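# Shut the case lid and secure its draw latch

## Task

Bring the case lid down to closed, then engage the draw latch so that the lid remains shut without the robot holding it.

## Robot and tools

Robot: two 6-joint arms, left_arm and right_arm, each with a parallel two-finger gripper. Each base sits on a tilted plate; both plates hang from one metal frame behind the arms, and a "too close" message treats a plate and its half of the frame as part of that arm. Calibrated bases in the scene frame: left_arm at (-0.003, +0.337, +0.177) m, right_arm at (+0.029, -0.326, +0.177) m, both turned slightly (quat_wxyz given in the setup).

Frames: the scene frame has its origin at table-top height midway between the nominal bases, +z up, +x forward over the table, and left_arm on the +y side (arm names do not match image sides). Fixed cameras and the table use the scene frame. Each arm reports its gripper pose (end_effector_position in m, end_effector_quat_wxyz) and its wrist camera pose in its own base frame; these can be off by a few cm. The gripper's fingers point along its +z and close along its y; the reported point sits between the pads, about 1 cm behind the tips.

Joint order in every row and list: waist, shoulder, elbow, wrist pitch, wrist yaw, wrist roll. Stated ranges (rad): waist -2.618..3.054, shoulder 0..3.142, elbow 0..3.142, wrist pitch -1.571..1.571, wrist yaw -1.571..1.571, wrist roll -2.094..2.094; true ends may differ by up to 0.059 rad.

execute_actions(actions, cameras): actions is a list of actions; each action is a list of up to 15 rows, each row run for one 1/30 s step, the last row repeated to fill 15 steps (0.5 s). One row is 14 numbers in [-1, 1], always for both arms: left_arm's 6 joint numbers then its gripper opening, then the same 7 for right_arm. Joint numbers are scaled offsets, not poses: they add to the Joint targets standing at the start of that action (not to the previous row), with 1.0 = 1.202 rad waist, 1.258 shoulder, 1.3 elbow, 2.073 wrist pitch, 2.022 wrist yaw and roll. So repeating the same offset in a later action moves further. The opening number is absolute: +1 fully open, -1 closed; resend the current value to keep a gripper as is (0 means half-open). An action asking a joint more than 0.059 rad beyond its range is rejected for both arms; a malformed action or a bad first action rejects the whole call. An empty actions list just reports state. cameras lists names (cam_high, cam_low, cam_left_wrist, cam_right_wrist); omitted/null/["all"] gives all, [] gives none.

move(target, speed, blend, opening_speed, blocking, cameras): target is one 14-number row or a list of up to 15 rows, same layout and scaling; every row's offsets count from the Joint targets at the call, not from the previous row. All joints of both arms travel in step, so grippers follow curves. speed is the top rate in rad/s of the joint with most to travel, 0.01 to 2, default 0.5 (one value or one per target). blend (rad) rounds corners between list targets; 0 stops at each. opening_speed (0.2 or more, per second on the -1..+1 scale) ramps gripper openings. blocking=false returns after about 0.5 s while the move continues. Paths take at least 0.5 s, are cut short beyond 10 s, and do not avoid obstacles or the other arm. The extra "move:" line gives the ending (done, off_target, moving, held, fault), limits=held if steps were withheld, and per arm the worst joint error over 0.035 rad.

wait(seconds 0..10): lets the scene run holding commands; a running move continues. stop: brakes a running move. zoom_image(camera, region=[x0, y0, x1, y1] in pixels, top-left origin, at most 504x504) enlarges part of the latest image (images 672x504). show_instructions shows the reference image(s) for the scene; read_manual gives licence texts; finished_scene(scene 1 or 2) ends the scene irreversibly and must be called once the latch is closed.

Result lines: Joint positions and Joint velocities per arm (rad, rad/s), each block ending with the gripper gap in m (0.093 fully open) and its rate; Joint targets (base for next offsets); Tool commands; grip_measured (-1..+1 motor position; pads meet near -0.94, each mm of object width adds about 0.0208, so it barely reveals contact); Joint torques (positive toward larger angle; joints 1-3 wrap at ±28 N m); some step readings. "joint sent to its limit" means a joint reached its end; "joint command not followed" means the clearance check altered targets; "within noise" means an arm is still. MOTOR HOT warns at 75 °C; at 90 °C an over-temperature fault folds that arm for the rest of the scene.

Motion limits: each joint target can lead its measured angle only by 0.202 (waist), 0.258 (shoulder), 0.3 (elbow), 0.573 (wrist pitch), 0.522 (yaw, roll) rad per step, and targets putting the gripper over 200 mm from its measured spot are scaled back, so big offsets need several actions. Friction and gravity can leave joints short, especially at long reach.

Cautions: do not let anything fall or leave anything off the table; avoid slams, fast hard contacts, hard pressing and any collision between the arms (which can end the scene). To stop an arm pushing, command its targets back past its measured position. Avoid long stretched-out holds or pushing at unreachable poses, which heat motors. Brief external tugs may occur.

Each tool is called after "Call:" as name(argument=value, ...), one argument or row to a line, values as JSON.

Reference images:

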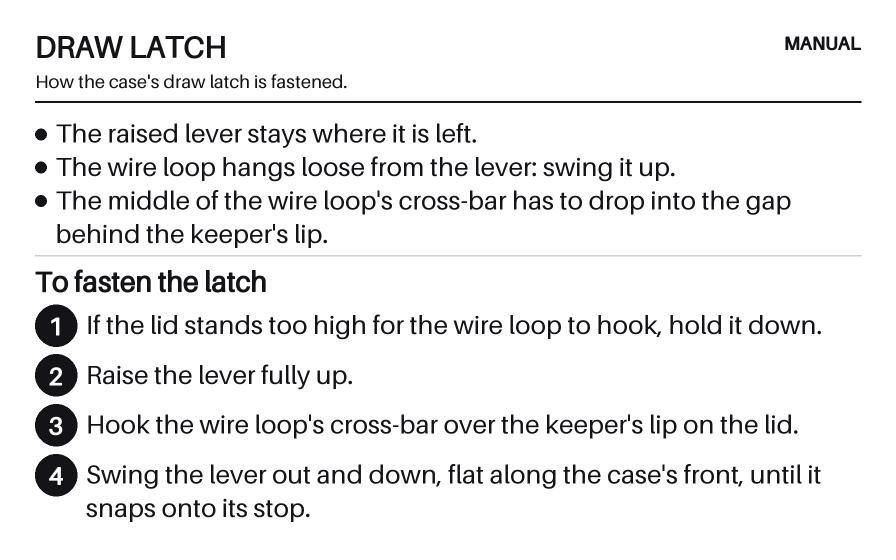

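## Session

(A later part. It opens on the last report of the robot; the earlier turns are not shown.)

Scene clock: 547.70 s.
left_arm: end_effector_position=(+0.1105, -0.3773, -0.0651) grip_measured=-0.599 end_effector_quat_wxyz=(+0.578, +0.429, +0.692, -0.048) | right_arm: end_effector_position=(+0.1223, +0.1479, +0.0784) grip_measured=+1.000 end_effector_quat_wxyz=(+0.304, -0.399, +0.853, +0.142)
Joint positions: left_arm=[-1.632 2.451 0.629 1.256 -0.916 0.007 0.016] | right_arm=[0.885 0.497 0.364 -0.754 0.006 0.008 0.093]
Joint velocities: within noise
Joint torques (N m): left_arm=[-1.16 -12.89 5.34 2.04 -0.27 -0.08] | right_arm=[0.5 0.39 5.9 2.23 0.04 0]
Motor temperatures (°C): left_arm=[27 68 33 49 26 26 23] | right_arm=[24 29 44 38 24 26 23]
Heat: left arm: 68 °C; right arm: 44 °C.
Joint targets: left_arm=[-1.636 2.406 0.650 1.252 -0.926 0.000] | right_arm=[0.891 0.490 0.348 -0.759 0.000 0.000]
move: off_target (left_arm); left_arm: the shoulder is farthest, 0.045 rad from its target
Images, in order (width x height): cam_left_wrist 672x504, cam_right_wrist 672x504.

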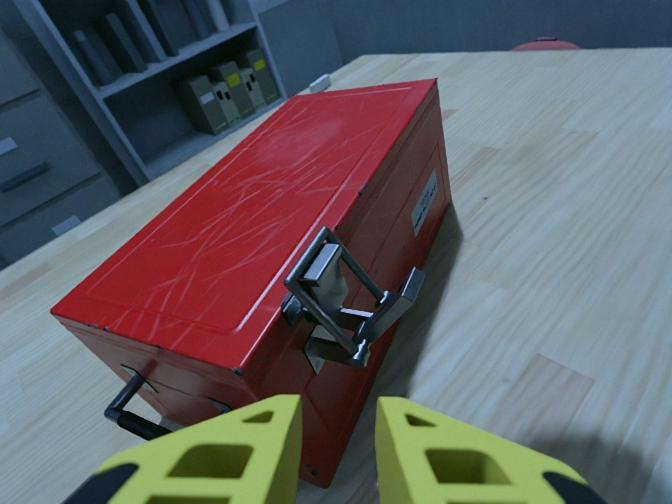

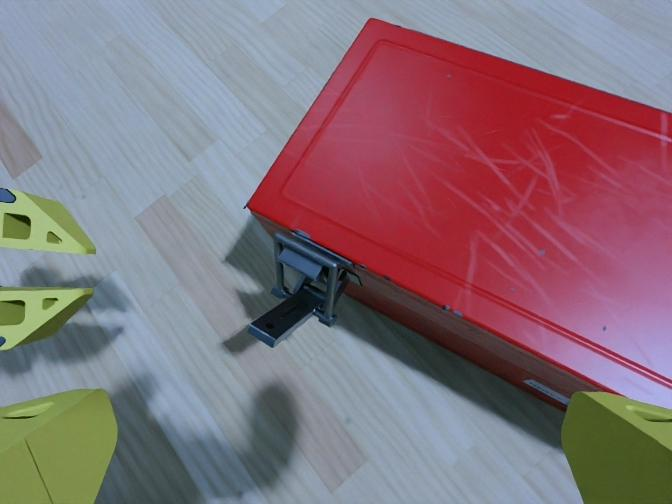

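Call:
move(
  target=[
    [0,0.016,-0.154,0.096,0,0,-0.6,0,0,0,0,0,0,1],
    [0,0.03,-0.154,0.096,0,0,-0.6,0.454,0.803,0.024,0.249,0.331,0.495,-1],
  ],
  speed=0.7,
)

Call:
zoom_image(
  camera="cam_right_wrist",
  region=[180, 180, 480, 440],
)

Scene clock: 594.87 s.
left_arm: end_effector_position=(+0.1137, -0.3334, -0.0610) grip_measured=-0.599 end_effector_quat_wxyz=(+0.579, +0.429, +0.692, -0.045) | right_arm: end_effector_position=(+0.1296, +0.1815, -0.0226) grip_measured=-0.979 end_effector_quat_wxyz=(+0.333, -0.175, +0.926, -0.028)
Joint positions: left_arm=[-1.632 2.451 0.456 1.426 -0.92 0.007 0.016] | right_arm=[1.431 1.493 0.364 -0.251 0.658 0.992 0]
Joint velocities: within noise
Joint torques (N m): left_arm=[-1.11 -8.5 1.52 2.38 -0.22 -0.08] | right_arm=[0.88 -3.1 6.42 1.4 0.76 0.16]
Motor temperatures (°C): left_arm=[27 64 33 47 26 26 23] | right_arm=[24 28 44 38 24 26 23]
Heat: left arm: 64 °C; right arm: 44 °C.
Joint targets: left_arm=[-1.636 2.444 0.450 1.451 -0.926 0.000] | right_arm=[1.436 1.501 0.379 -0.243 0.670 1.001]
move: done

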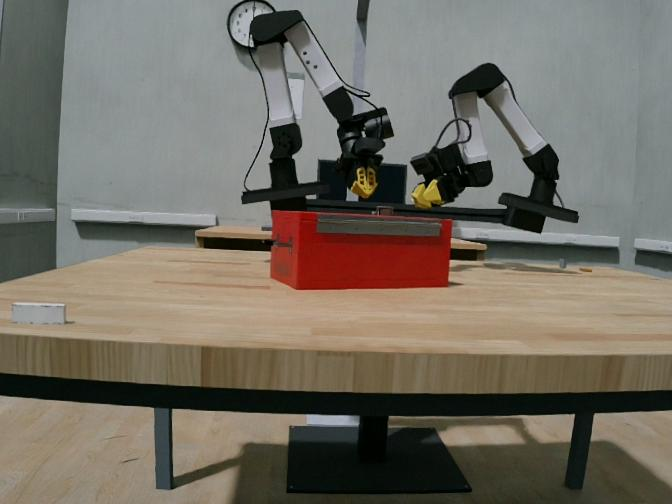

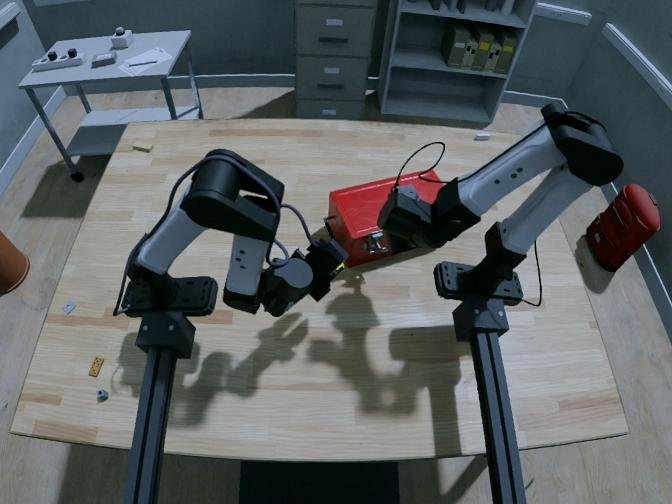

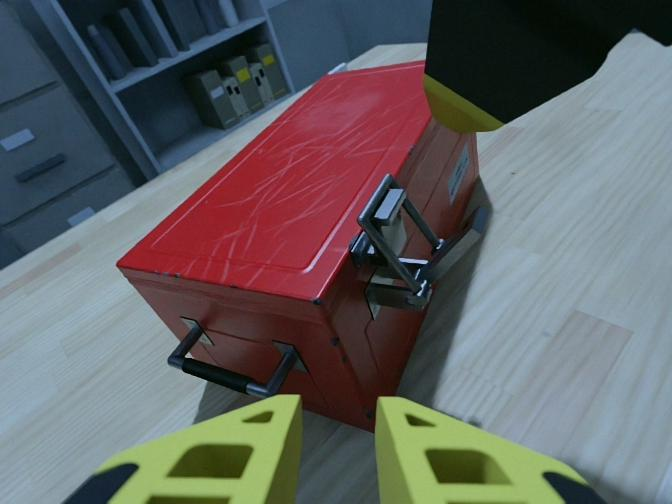

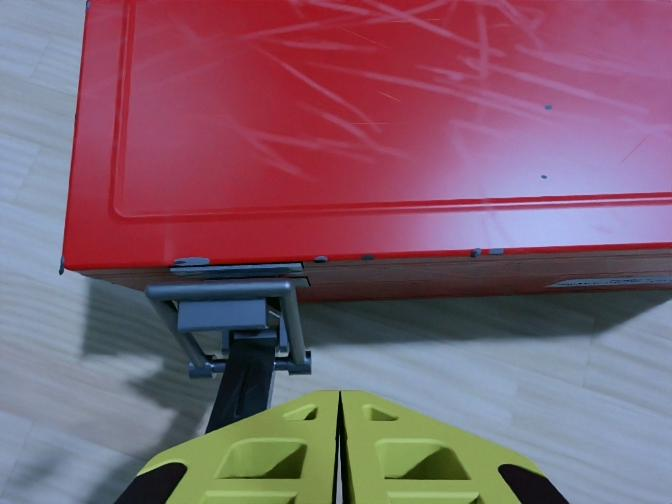

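Scaled by 1.680 from the camera's 672x504 image, which has a finer 960x720 frame.

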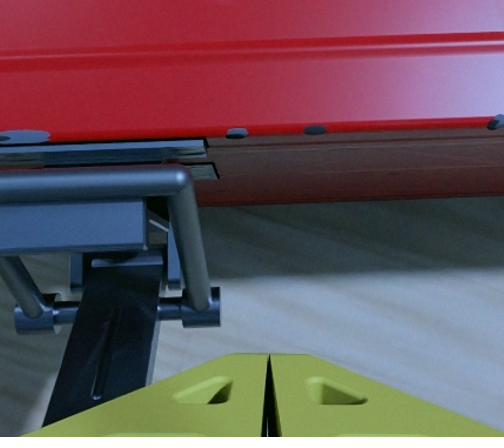

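Call:
move(
  target=[0,0,0,0,0,0,-0.6,0.005,0.255,0.012,0.155,0.005,0,-1],
  speed=0.25,
  cameras=["cam_left_wrist","cam_right_wrist"],
)

Call:
zoom_image(
  camera="cam_right_wrist",
  region=[180, 180, 480, 440],
)

Call:
zoom_image(
  camera="cam_left_wrist",
  region=[330, 60, 550, 320],
)

Scene clock: 604.77 s.
left_arm: end_effector_position=(+0.1137, -0.3334, -0.0610) grip_measured=-0.599 end_effector_quat_wxyz=(+0.579, +0.429, +0.692, -0.045) | right_arm: end_effector_position=(+0.1329, +0.2010, -0.0663) grip_measured=-0.979 end_effector_quat_wxyz=(+0.341, -0.174, +0.924, -0.023)
Joint positions: left_arm=[-1.632 2.451 0.456 1.427 -0.92 0.007 0.016] | right_arm=[1.436 1.81 0.374 0.07 0.671 0.993 0]
Joint velocities: within noise
Joint torques (N m): left_arm=[-1.09 -8.49 1.55 2.37 -0.22 -0.08] | right_arm=[1.02 -4.53 5.49 1.42 0.78 0.15]
Motor temperatures (°C): left_arm=[27 62 33 47 26 26 23] | right_arm=[24 28 44 37 24 26 23]
Heat: left arm: 62 °C; right arm: 44 °C.
Joint targets: left_arm=[-1.636 2.444 0.450 1.451 -0.926 0.000] | right_arm=[1.442 1.821 0.395 0.079 0.680 1.001]
move: done
Images, in order (width x height): cam_left_wrist 672x504, cam_right_wrist 672x504.

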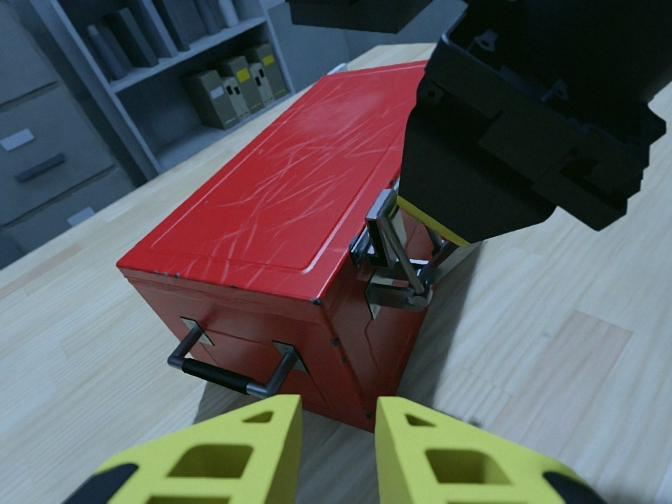

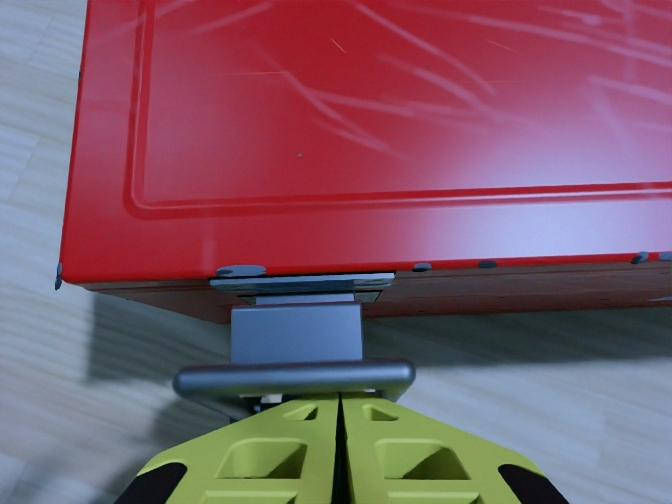

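Scaled by 1.680 from the camera's 672x504 image, which has a finer 960x720 frame.

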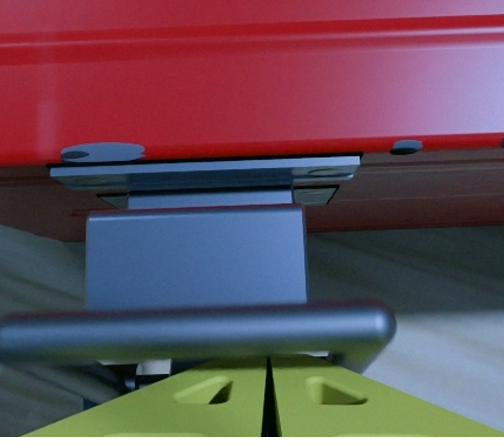

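Scaled by 1.938 from the camera's 672x504 image, which has a finer 960x720 frame.

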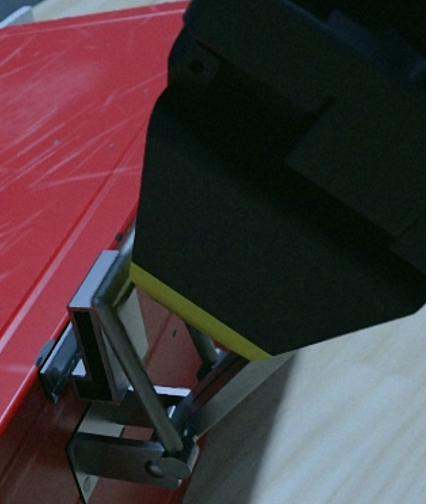

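Call:
zoom_image(
  camera="cam_right_wrist",
  region=[200, 250, 420, 420],
)

Call:
zoom_image(
  camera="cam_left_wrist",
  region=[340, 170, 480, 320],
)

Scaled by 2.291 from the camera's 672x504 image, which has a finer 960x720 frame.

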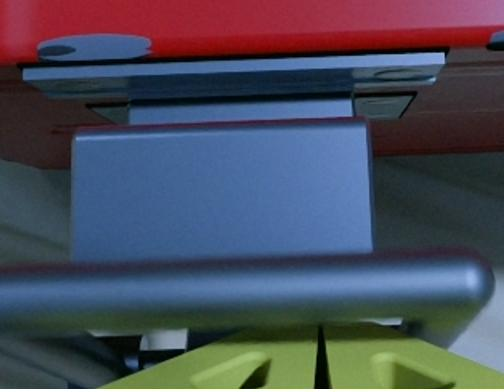

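Scaled by 3.360 from the camera's 672x504 image, which has a finer 960x720 frame.

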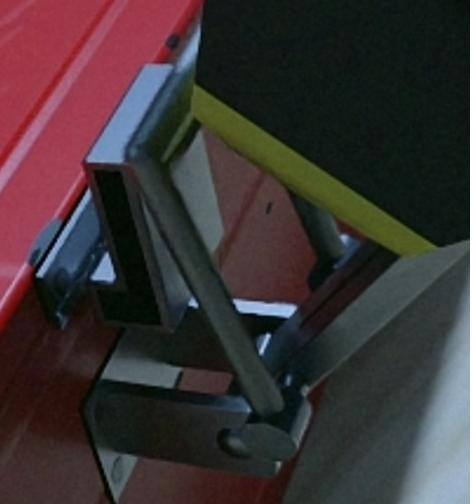

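Call:
move(
  target=[
    [0,0,0,0,0,0,-0.6,0,-0.295,0,-0.179,0,0,-1],
    [0,0,0,0,0,0,-0.6,0.226,-0.114,-0.028,-0.159,0.013,0.099,-1],
    [0,0,0,0,0,0,-0.6,0.226,0.125,-0.028,-0.014,0.013,0.099,-1],
  ],
  speed=[0.4,0.5,0.4],
  cameras=["cam_left_wrist","cam_right_wrist"],
)

Call:
zoom_image(
  camera="cam_right_wrist",
  region=[200, 200, 460, 440],
)

Call:
zoom_image(
  camera="cam_left_wrist",
  region=[340, 150, 540, 320],
)

Scene clock: 642.27 s.
left_arm: end_effector_position=(+0.1137, -0.3334, -0.0609) grip_measured=-0.599 end_effector_quat_wxyz=(+0.579, +0.429, +0.692, -0.045) | right_arm: end_effector_position=(+0.0823, +0.1907, -0.0929) grip_measured=-0.979 end_effector_quat_wxyz=(+0.339, -0.239, +0.909, -0.035)
Joint positions: left_arm=[-1.632 2.451 0.456 1.427 -0.92 0.007 0.016] | right_arm=[1.71 1.968 0.368 0.041 0.696 1.192 0]
Joint velocities: within noise
Joint torques (N m): left_arm=[-1.11 -8.49 1.54 2.37 -0.22 -0.07] | right_arm=[0.55 -4.9 2.09 1.03 0.81 0.16]
Motor temperatures (°C): left_arm=[27 57 32 47 26 26 23] | right_arm=[24 29 44 35 24 26 23]
Heat: left arm: 57 °C; right arm: 44 °C.
Joint targets: left_arm=[-1.636 2.444 0.450 1.451 -0.926 0.000] | right_arm=[1.714 1.979 0.358 0.050 0.706 1.201]
move: done
Images, in order (width x height): cam_left_wrist 672x504, cam_right_wrist 672x504.

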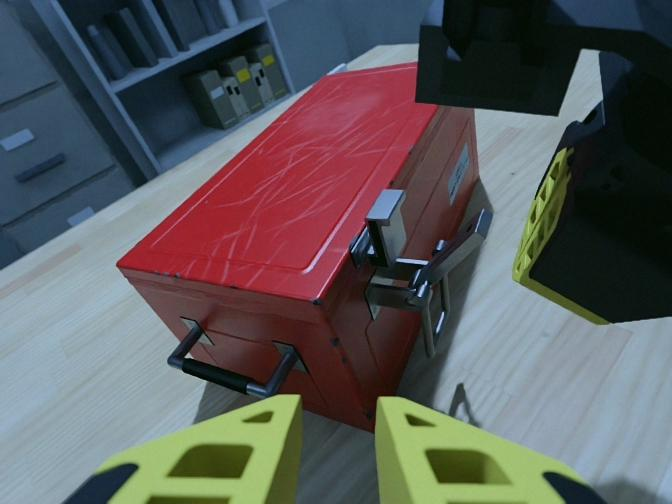

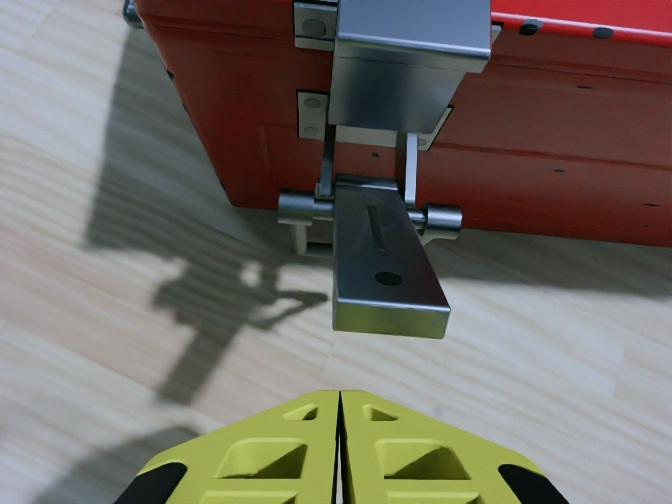

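Scaled by 1.938 from the camera's 672x504 image, which has a finer 960x720 frame.

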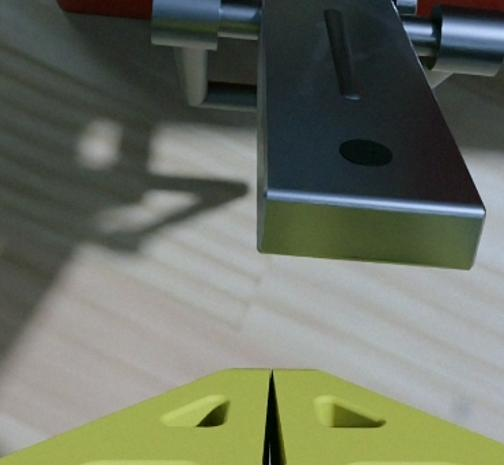

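Scaled by 2.520 from the camera's 672x504 image, which has a finer 960x720 frame.

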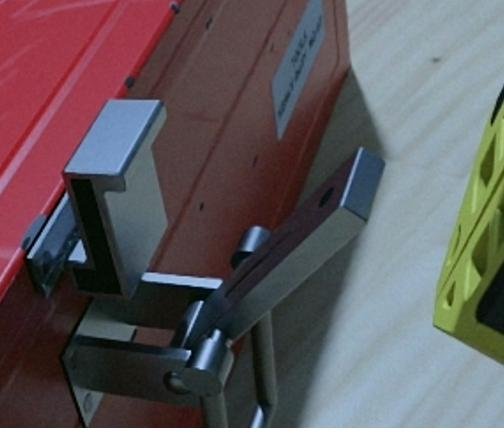

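Call:
move(
  target=[
    [0.1,0.06,0.06,0,0.1,0,-0.6,0,-0.381,-0.019,-0.227,0,0,-1],
    [0.225,0.124,0.146,-0.023,0.256,0,-0.6,0,-0.381,-0.019,-0.227,0,0,-1],
    [0.265,0.369,0.304,0.035,0.281,0,-0.6,0,-0.381,-0.019,-0.227,0,0,-1],
    [0.308,0.372,0.379,-0.008,0.3,0,-0.6,0,-0.381,-0.019,-0.227,0,0,-1],
  ],
  speed=[0.6,0.5,0.4,0.25],
  cameras=["cam_left_wrist","cam_right_wrist"],
)

Scene clock: 657.47 s.
left_arm: end_effector_position=(+0.1210, -0.3393, -0.0706) grip_measured=-0.599 end_effector_quat_wxyz=(+0.561, +0.436, +0.701, -0.061) | right_arm: end_effector_position=(+0.0816, +0.1965, -0.0692) grip_measured=-0.979 end_effector_quat_wxyz=(+0.342, -0.231, +0.911, -0.015)
Joint positions: left_arm=[-1.581 2.468 0.472 1.428 -0.832 0.007 0.016] | right_arm=[1.71 1.813 0.363 -0.066 0.696 1.193 0]
Joint velocities: within noise
Joint torques (N m): left_arm=[-0.36 -6.76 3.86 2.41 -0.08 -0.08] | right_arm=[0.23 -4.29 3.71 1 0.69 0.08]
Motor temperatures (°C): left_arm=[27 55 32 47 26 26 23] | right_arm=[24 29 42 34 24 26 23]
Heat: left arm: 55 °C; right arm: 42 °C.
Joint targets: left_arm=[-1.575 2.482 0.489 1.451 -0.824 0.000] | right_arm=[1.710 1.824 0.363 -0.066 0.696 1.193]
move: held (right_arm; a check stopped the path), off_target (left_arm; braked when a check withheld steps of right_arm); path passed 0 of 4 targets; limits=held; left_arm: the wrist yaw is farthest, 0.513 rad from its target; right_arm: the wrist pitch is farthest, 0.355 rad from its target
joint command not followed: on one or more control steps a check withheld the commanded joint targets of the right arm, and it was not sent them on those steps.
cause: the commanded joint targets, or the way to them, would bring two parts of the arm too close to each other (its gripper housing and its base or mounting, with the joints along the arm from the waist to the wrist roll between them).
Images, in order (width x height): cam_left_wrist 672x504, cam_right_wrist 672x504.

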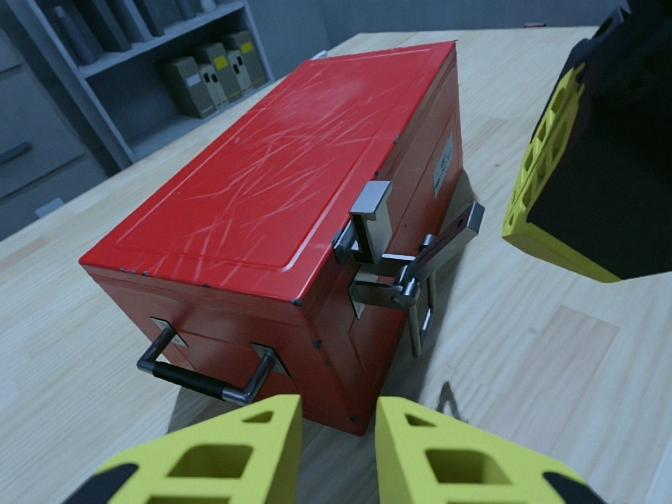

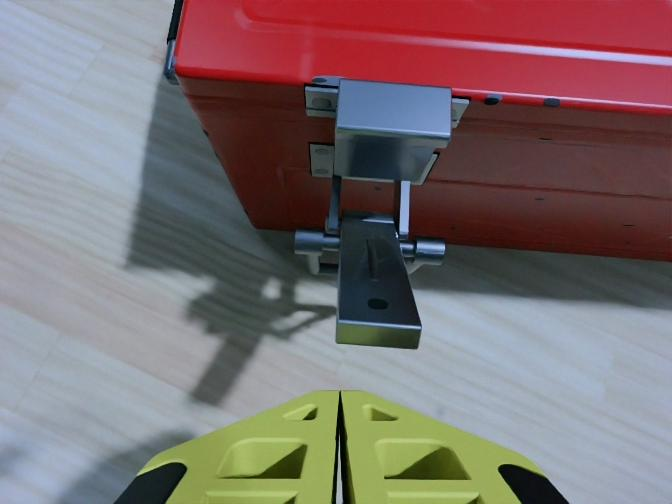

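Call:
move(
  target=[
    [0,0,0,0,0,0,-0.6,-0.507,-0.178,0,-0.089,-0.171,-0.293,-1],
    [0,0,0,0,0,0,-0.6,-0.681,-1.0,-0.012,-0.334,-0.344,-0.59,-1],
  ],
  speed=0.8,
  blend=0.1,
  cameras=["cam_right_wrist"],
)

Scene clock: 668.67 s.
left_arm: end_effector_position=(+0.1208, -0.3394, -0.0707) grip_measured=-0.599 end_effector_quat_wxyz=(+0.561, +0.436, +0.701, -0.062) | right_arm: end_effector_position=(+0.1207, +0.1474, +0.0666) grip_measured=-0.979 end_effector_quat_wxyz=(+0.276, -0.407, +0.861, +0.127)
Joint positions: left_arm=[-1.581 2.468 0.472 1.428 -0.831 0.007 0.016] | right_arm=[0.897 0.571 0.363 -0.744 0.014 0.009 0]
Joint velocities: within noise
Joint torques (N m): left_arm=[-0.31 -6.79 3.75 2.42 -0.08 -0.07] | right_arm=[-0.32 0.18 5.96 2 -0.05 0]
Motor temperatures (°C): left_arm=[27 55 32 47 26 26 23] | right_arm=[24 29 42 34 24 26 23]
Heat: left arm: 55 °C; right arm: 42 °C.
Joint targets: left_arm=[-1.575 2.482 0.489 1.451 -0.824 0.000] | right_arm=[0.891 0.566 0.347 -0.759 0.000 0.000]
move: done
Images, in order (width x height): cam_right_wrist 672x504.

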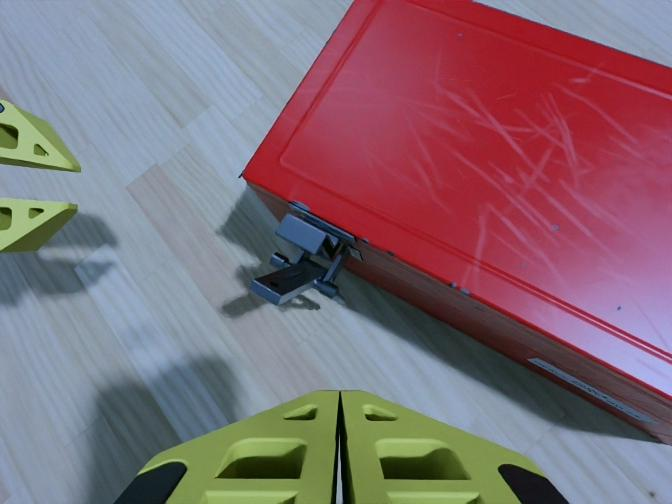

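Call:
move(
  target=[
    [0.174,0.094,0.116,-0.023,0.206,0,-0.6,0,0,0,0,0,0,-1],
    [0.214,0.339,0.274,0.035,0.23,0,-0.6,0,0,0,0,0,0,-1],
    [0.257,0.342,0.349,-0.008,0.249,0,-0.6,0,0,0,0,0,0,-1],
  ],
  speed=[0.6,0.4,0.25],
  cameras=["cam_left_wrist"],
)

Scene clock: 674.50 s.
left_arm: end_effector_position=(+0.1793, -0.3950, -0.1896) grip_measured=-0.599 end_effector_quat_wxyz=(+0.481, +0.444, +0.737, -0.169) | right_arm: end_effector_position=(+0.1204, +0.1472, +0.0664) grip_measured=-0.979 end_effector_quat_wxyz=(+0.276, -0.408, +0.861, +0.127)
Joint positions: left_arm=[-1.277 2.898 0.904 1.459 -0.346 0.007 0.016] | right_arm=[0.897 0.571 0.363 -0.746 0.013 0.008 0]
Joint velocities: within noise
Joint torques (N m): left_arm=[-0.53 -9.26 6.08 2.04 0.22 -0.05] | right_arm=[-0.32 0.17 5.94 2.02 -0.03 0]
Motor temperatures (°C): left_arm=[27 54 32 47 26 26 23] | right_arm=[24 29 43 35 24 26 23]
Heat: left arm: 54 °C; right arm: 43 °C.
Joint targets: left_arm=[-1.266 2.912 0.943 1.435 -0.321 0.000] | right_arm=[0.891 0.566 0.347 -0.759 0.000 0.000]
move: off_target (left_arm); left_arm: the elbow is farthest, 0.039 rad from its target
Images, in order (width x height): cam_left_wrist 672x504.

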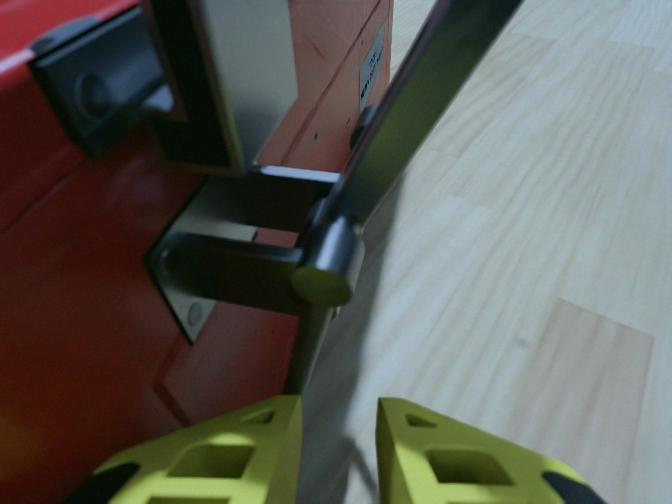

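Call:
move(
  target=[
    [-0.025,0,-0.104,0.046,-0.009,0,-0.6,0,0,0,0,0,0,-1],
    [0.018,0,-0.008,0.006,0.009,0,-0.6,0,0,0,0,0,0,-1],
  ],
  speed=0.25,
  cameras=["cam_left_wrist","cam_right_wrist"],
)

Scene clock: 683.40 s.
left_arm: end_effector_position=(+0.1802, -0.3983, -0.1911) grip_measured=-0.599 end_effector_quat_wxyz=(+0.472, +0.449, +0.736, -0.182) | right_arm: end_effector_position=(+0.1204, +0.1472, +0.0663) grip_measured=-0.979 end_effector_quat_wxyz=(+0.275, -0.408, +0.861, +0.127)
Joint positions: left_arm=[-1.259 2.898 0.912 1.451 -0.297 0.007 0.016] | right_arm=[0.897 0.571 0.363 -0.746 0.013 0.008 0]
Joint velocities: within noise
Joint torques (N m): left_arm=[-0.25 -9.35 4.3 2.3 -0.06 -0.07] | right_arm=[-0.32 0.18 5.96 2.03 -0.03 -0.01]
Motor temperatures (°C): left_arm=[27 55 32 47 26 26 23] | right_arm=[24 29 43 36 24 26 23]
Heat: left arm: 55 °C; right arm: 43 °C.
Joint targets: left_arm=[-1.245 2.912 0.933 1.447 -0.303 0.000] | right_arm=[0.891 0.566 0.347 -0.759 0.000 0.000]
move: done
Images, in order (width x height): cam_left_wrist 672x504, cam_right_wrist 672x504.

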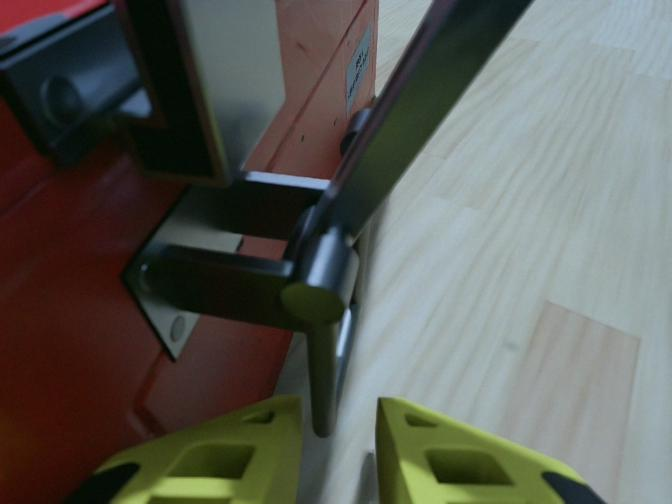

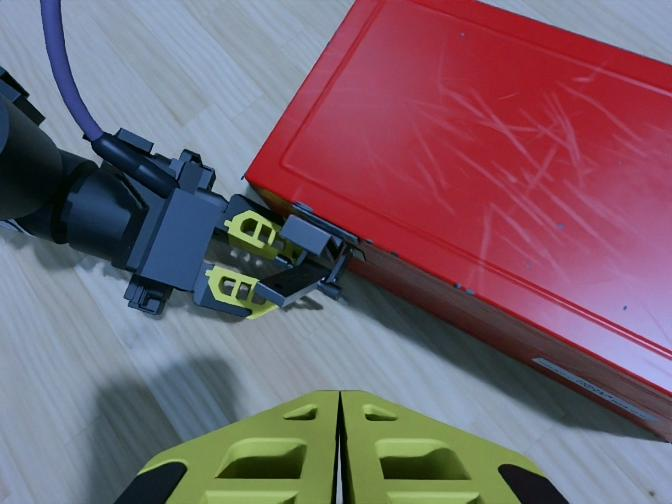

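Call:
move(
  target=[
    [0.003,0.004,0.013,-0.006,0,0,-0.6,0,0,0,0,0,0,-1],
    [-0.076,0.002,0.04,-0.014,-0.04,0,-0.44,0,0,0,0,0,0,-1],
    [-0.121,-0.055,0.011,-0.035,-0.067,0,-0.316,0,0,0,0,0,0,-1],
    [-0.144,-0.091,-0.008,-0.051,-0.078,0,-0.316,0,0,0,0,0,0,-1],
  ],
  speed=0.22,
  cameras=["cam_left_wrist","cam_right_wrist"],
)

Scene clock: 700.70 s.
left_arm: end_effector_position=(+0.1416, -0.4168, -0.1853) grip_measured=-0.317 end_effector_quat_wxyz=(+0.481, +0.476, +0.721, -0.150) | right_arm: end_effector_position=(+0.1204, +0.1472, +0.0663) grip_measured=-0.979 end_effector_quat_wxyz=(+0.275, -0.408, +0.861, +0.127)
Joint positions: left_arm=[-1.411 2.852 0.931 1.341 -0.452 0.003 0.03] | right_arm=[0.897 0.571 0.363 -0.746 0.013 0.008 0]
Joint velocities: within noise
Joint torques (N m): left_arm=[-1.83 -15.65 1.85 2.29 -0.14 -0.03] | right_arm=[-0.31 0.18 5.94 2.03 -0.03 -0.01]
Motor temperatures (°C): left_arm=[27 57 32 47 26 26 23] | right_arm=[24 28 44 37 24 26 23]
Heat: left arm: 57 °C; right arm: 44 °C.
Joint targets: left_arm=[-1.418 2.797 0.922 1.341 -0.460 0.000] | right_arm=[0.891 0.566 0.347 -0.759 0.000 0.000]
move: off_target (left_arm); target 3's new numbers were sent with left_arm's shoulder 0.056 rad from that target; left_arm: the shoulder is farthest, 0.055 rad from its target
Images, in order (width x height): cam_left_wrist 672x504, cam_right_wrist 672x504.

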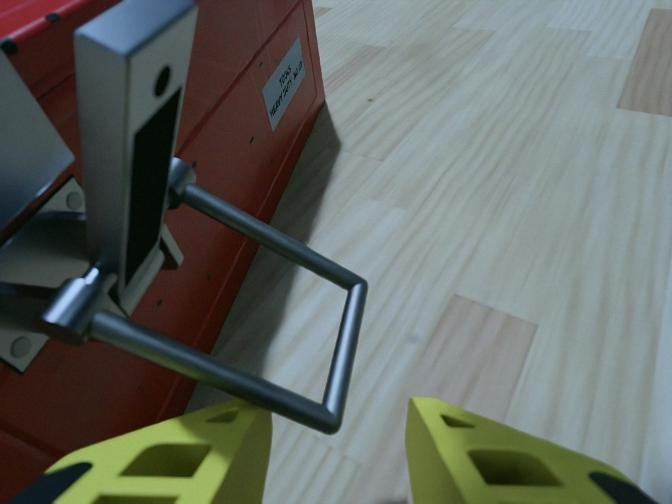

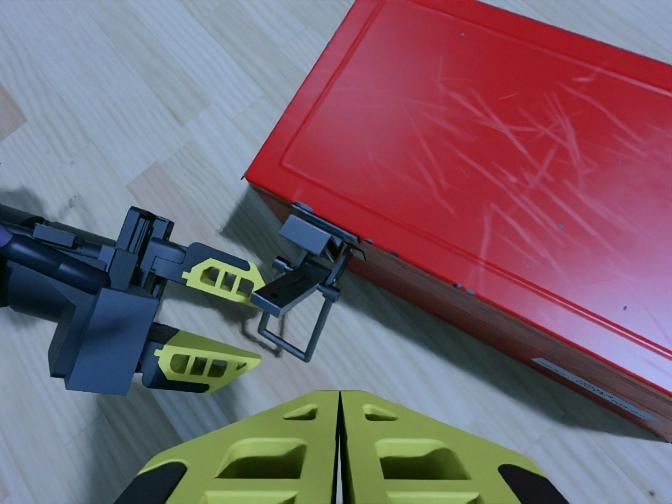

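Call:
move(
  target=[
    [-0.007,-0.078,-0.03,-0.025,-0.003,0,-0.316,0,0,0,0,0,0,-1],
    [0.029,-0.126,-0.054,-0.03,0.017,0,-0.316,0,0,0,0,0,0,-1],
  ],
  speed=0.2,
  blend=0.01,
  cameras=["cam_left_wrist","cam_right_wrist"],
)

Scene clock: 705.13 s.
left_arm: end_effector_position=(+0.1503, -0.4237, -0.1443) grip_measured=-0.317 end_effector_quat_wxyz=(+0.485, +0.467, +0.723, -0.156) | right_arm: end_effector_position=(+0.1204, +0.1472, +0.0663) grip_measured=-0.979 end_effector_quat_wxyz=(+0.275, -0.408, +0.861, +0.127)
Joint positions: left_arm=[-1.389 2.692 0.858 1.275 -0.437 0.003 0.03] | right_arm=[0.897 0.571 0.363 -0.746 0.013 0.008 0]
Joint velocities: within noise
Joint torques (N m): left_arm=[-0.72 -15.31 2.71 2.35 0.06 -0.03] | right_arm=[-0.32 0.17 5.94 2.03 -0.03 0]
Motor temperatures (°C): left_arm=[27 61 32 47 26 26 23] | right_arm=[24 28 44 37 24 26 23]
Heat: left arm: 61 °C; right arm: 44 °C.
Joint targets: left_arm=[-1.383 2.639 0.852 1.279 -0.426 0.000] | right_arm=[0.891 0.566 0.347 -0.759 0.000 0.000]
move: off_target (left_arm); left_arm: the shoulder is farthest, 0.054 rad from its target
Images, in order (width x height): cam_left_wrist 672x504, cam_right_wrist 672x504.

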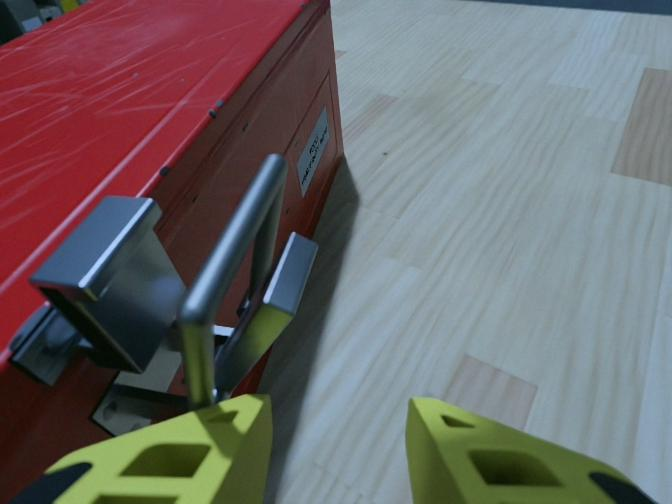

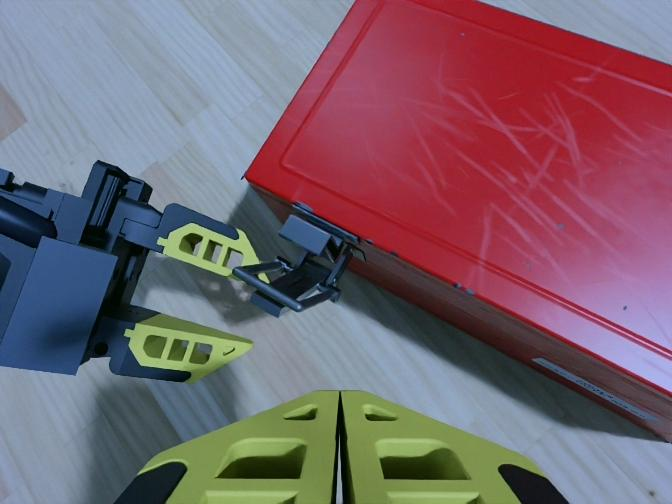

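Call:
move(
  target=[0.09,-0.031,-0.032,0.003,0.052,0,-0.6,0,0,0,0,0,0,-1],
  speed=0.15,
  opening_speed=0.5,
  cameras=["cam_left_wrist","cam_right_wrist"],
)

Call:
zoom_image(
  camera="cam_left_wrist",
  region=[60, 140, 360, 440],
)

Scene clock: 711.93 s.
left_arm: end_effector_position=(+0.1673, -0.4165, -0.1391) grip_measured=-0.599 end_effector_quat_wxyz=(+0.459, +0.468, +0.732, -0.187) | right_arm: end_effector_position=(+0.1204, +0.1472, +0.0663) grip_measured=-0.979 end_effector_quat_wxyz=(+0.275, -0.408, +0.861, +0.127)
Joint positions: left_arm=[-1.298 2.65 0.816 1.274 -0.293 0.003 0.016] | right_arm=[0.897 0.571 0.363 -0.746 0.013 0.008 0]
Joint velocities: within noise
Joint torques (N m): left_arm=[0.51 -14.76 2.74 2.46 -0.28 -0.02] | right_arm=[-0.31 0.18 5.94 2.03 -0.04 -0.01]
Motor temperatures (°C): left_arm=[27 63 32 47 26 26 23] | right_arm=[24 28 44 37 24 26 23]
Heat: left arm: 63 °C; right arm: 44 °C.
Joint targets: left_arm=[-1.275 2.600 0.810 1.285 -0.321 0.000] | right_arm=[0.891 0.566 0.347 -0.759 0.000 0.000]
move: off_target (left_arm); left_arm: the shoulder is farthest, 0.050 rad from its target
Images, in order (width x height): cam_left_wrist 672x504, cam_right_wrist 672x504.

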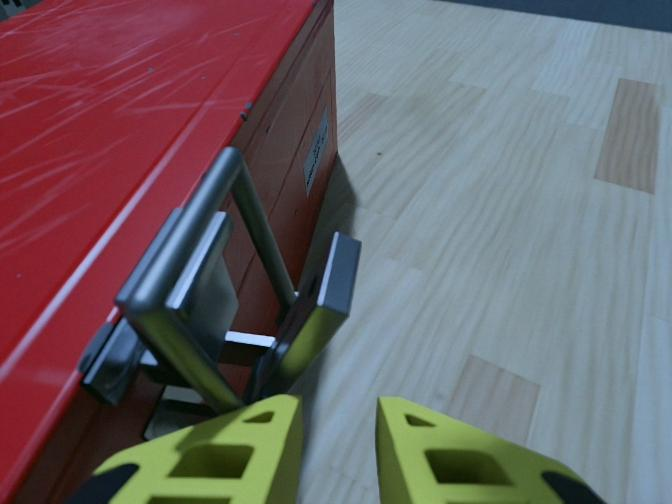

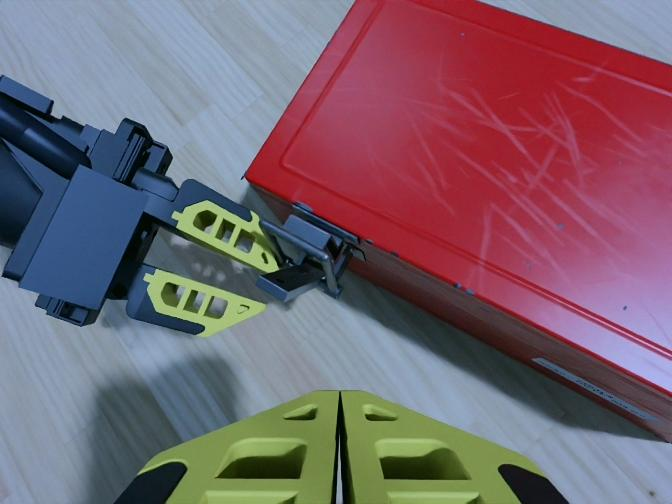

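Scaled by 1.680 from the camera's 672x504 image, which has a finer 960x720 frame.

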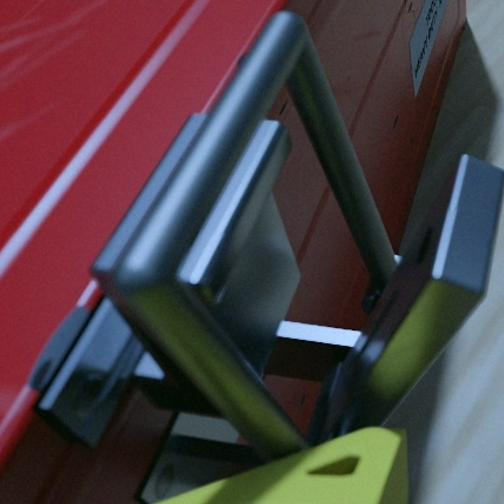

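Call:
move(
  target=[0.033,0,-0.003,0,0.03,0,-0.6,0,0,0,0,0,0,-1],
  speed=0.1,
  cameras=["cam_left_wrist","cam_right_wrist"],
)

Call:
zoom_image(
  camera="cam_left_wrist",
  region=[60, 140, 360, 440],
)

Scene clock: 715.13 s.
left_arm: end_effector_position=(+0.1678, -0.4160, -0.1387) grip_measured=-0.599 end_effector_quat_wxyz=(+0.445, +0.474, +0.731, -0.208) | right_arm: end_effector_position=(+0.1204, +0.1472, +0.0663) grip_measured=-0.979 end_effector_quat_wxyz=(+0.275, -0.408, +0.861, +0.127)
Joint positions: left_arm=[-1.269 2.643 0.804 1.28 -0.218 0.003 0.016] | right_arm=[0.897 0.571 0.363 -0.746 0.013 0.008 0]
Joint velocities: within noise
Joint torques (N m): left_arm=[1.43 -14.04 3.43 2.41 -0.4 -0.02] | right_arm=[-0.32 0.18 5.93 2.03 -0.03 0]
Motor temperatures (°C): left_arm=[27 65 32 47 26 26 23] | right_arm=[24 28 44 37 24 26 23]
Heat: left arm: 65 °C; right arm: 44 °C.
Joint targets: left_arm=[-1.236 2.600 0.806 1.286 -0.260 0.000] | right_arm=[0.891 0.566 0.347 -0.759 0.000 0.000]
move: off_target (left_arm); left_arm: the shoulder is farthest, 0.043 rad from its target
Images, in order (width x height): cam_left_wrist 672x504, cam_right_wrist 672x504.

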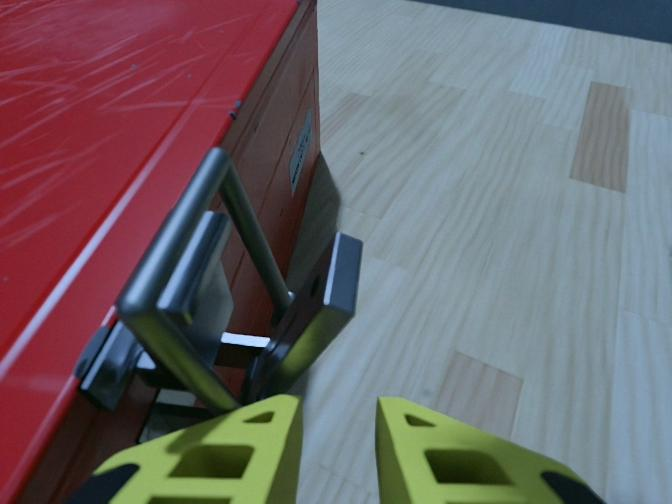

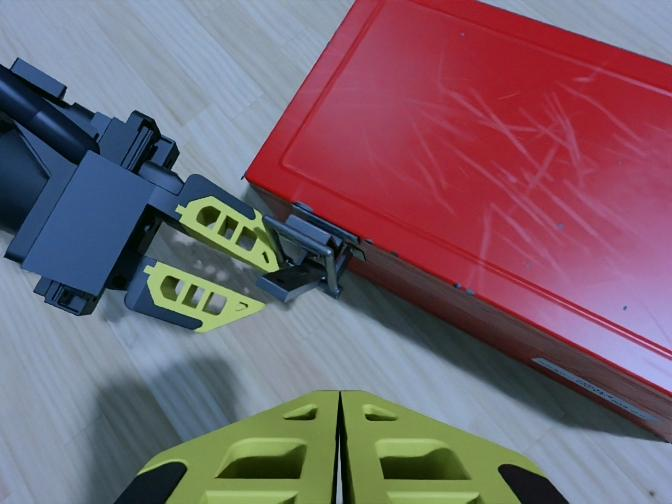

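Scaled by 1.680 from the camera's 672x504 image, which has a finer 960x720 frame.

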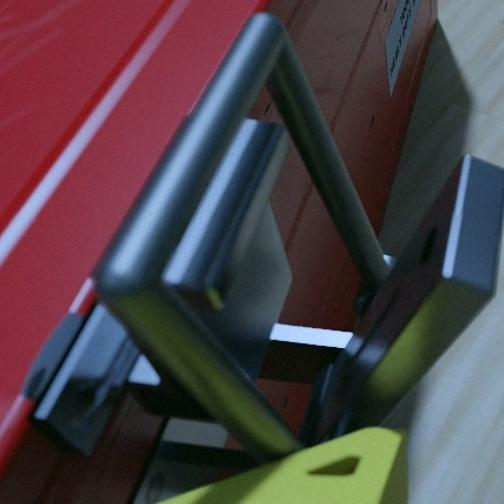

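Call:
move(
  target=[
    [-0.03,-0.0,0.0,0.0,-0.03,0,-0.6,0,0,0,0,0,0,-1],
    [-0.147,-0.095,-0.144,0.025,-0.096,0,-0.6,0,0,0,0,0,0,-1],
    [-0.333,-0.124,-0.274,0.08,-0.329,0,-0.6,0,0,0,0,0,0,-1],
  ],
  speed=[0.15,0.15,0.5],
  cameras=["cam_left_wrist","cam_right_wrist"],
)

Call:
zoom_image(
  camera="cam_left_wrist",
  region=[340, 150, 540, 350],
)

Call:
zoom_image(
  camera="cam_right_wrist",
  region=[220, 160, 400, 340],
)

Scene clock: 724.17 s.
left_arm: end_effector_position=(+0.1140, -0.3281, -0.0719) grip_measured=-0.599 end_effector_quat_wxyz=(+0.571, +0.438, +0.693, -0.035) | right_arm: end_effector_position=(+0.1204, +0.1472, +0.0663) grip_measured=-0.979 end_effector_quat_wxyz=(+0.275, -0.408, +0.861, +0.127)
Joint positions: left_arm=[-1.631 2.486 0.458 1.426 -0.915 0.003 0.016] | right_arm=[0.897 0.571 0.363 -0.746 0.013 0.008 0]
Joint velocities: within noise
Joint torques (N m): left_arm=[-1.25 -11.67 1.13 2.37 -0.26 -0.04] | right_arm=[-0.32 0.18 5.94 2.03 -0.03 0]
Motor temperatures (°C): left_arm=[27 68 32 48 26 26 23] | right_arm=[24 28 44 37 24 26 23]
Heat: left arm: 68 °C; right arm: 44 °C.
Joint targets: left_arm=[-1.636 2.444 0.450 1.452 -0.925 0.000] | right_arm=[0.891 0.566 0.347 -0.759 0.000 0.000]
move: off_target (left_arm); left_arm: the shoulder is farthest, 0.042 rad from its target
Images, in order (width x height): cam_left_wrist 672x504, cam_right_wrist 672x504.

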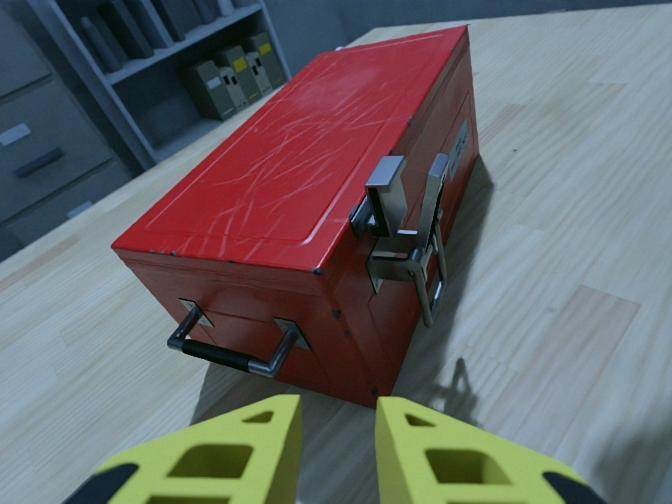

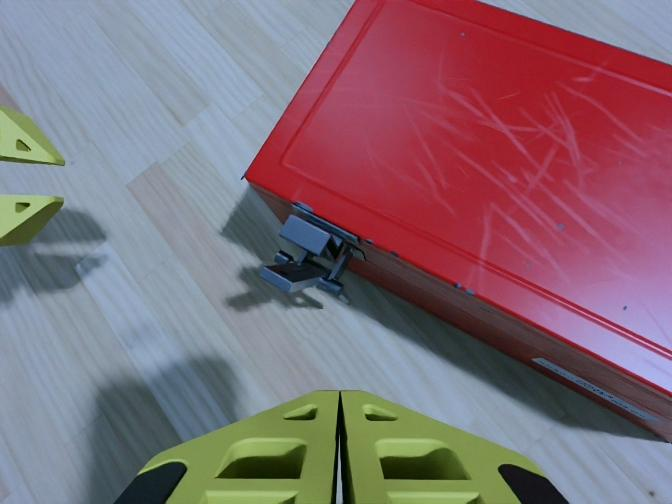

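Scaled by 2.520 from the camera's 672x504 image, which has a finer 960x720 frame.

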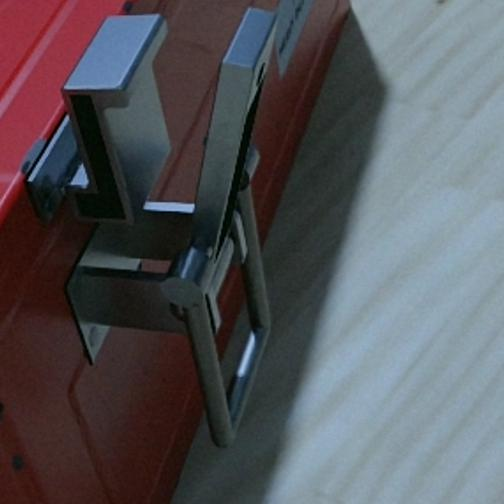

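Scaled by 2.800 from the camera's 672x504 image, which has a finer 960x720 frame.

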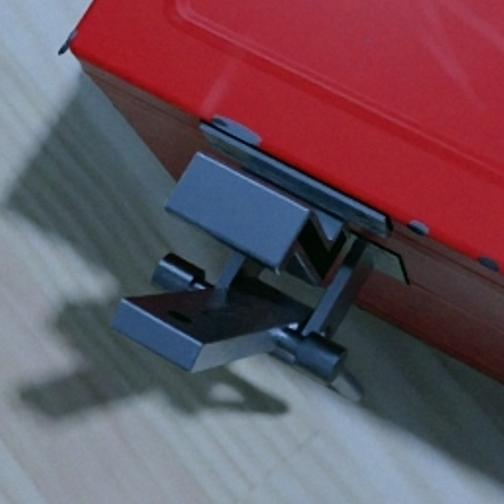

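Call:
move(
  target=[
    [0.238,0.124,0.146,-0.023,0.26,0,-0.69,0,0,0,0,0,0,-1],
    [0.296,0.369,0.292,0.04,0.297,0,-0.69,0,0,0,0,0,0,-1],
  ],
  speed=[0.6,0.4],
  cameras=["cam_left_wrist"],
)

Scene clock: 751.83 s.
left_arm: end_effector_position=(+0.1662, -0.3719, -0.1925) grip_measured=-0.688 end_effector_quat_wxyz=(+0.464, +0.458, +0.740, -0.164) | right_arm: end_effector_position=(+0.1204, +0.1472, +0.0663) grip_measured=-0.979 end_effector_quat_wxyz=(+0.275, -0.408, +0.861, +0.127)
Joint positions: left_arm=[-1.286 2.896 0.813 1.507 -0.333 0.003 0.012] | right_arm=[0.897 0.571 0.363 -0.746 0.013 0.008 0]
Joint velocities: within noise
Joint torques (N m): left_arm=[-0.81 -8.88 3.33 2.64 0.05 -0.02] | right_arm=[-0.32 0.18 5.94 2.03 -0.03 0]
Motor temperatures (°C): left_arm=[27 68 32 48 26 26 23] | right_arm=[24 28 45 38 24 26 23]
Heat: left arm: 68 °C; right arm: 45 °C.
Joint targets: left_arm=[-1.280 2.908 0.830 1.534 -0.325 0.000] | right_arm=[0.891 0.566 0.347 -0.759 0.000 0.000]
move: done
Images, in order (width x height): cam_left_wrist 672x504.

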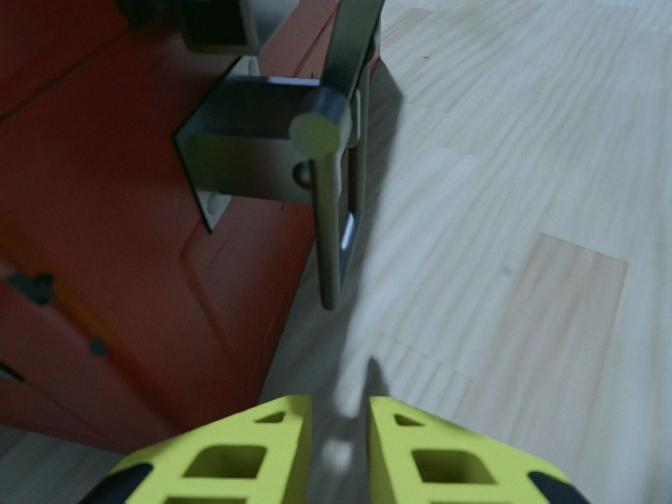

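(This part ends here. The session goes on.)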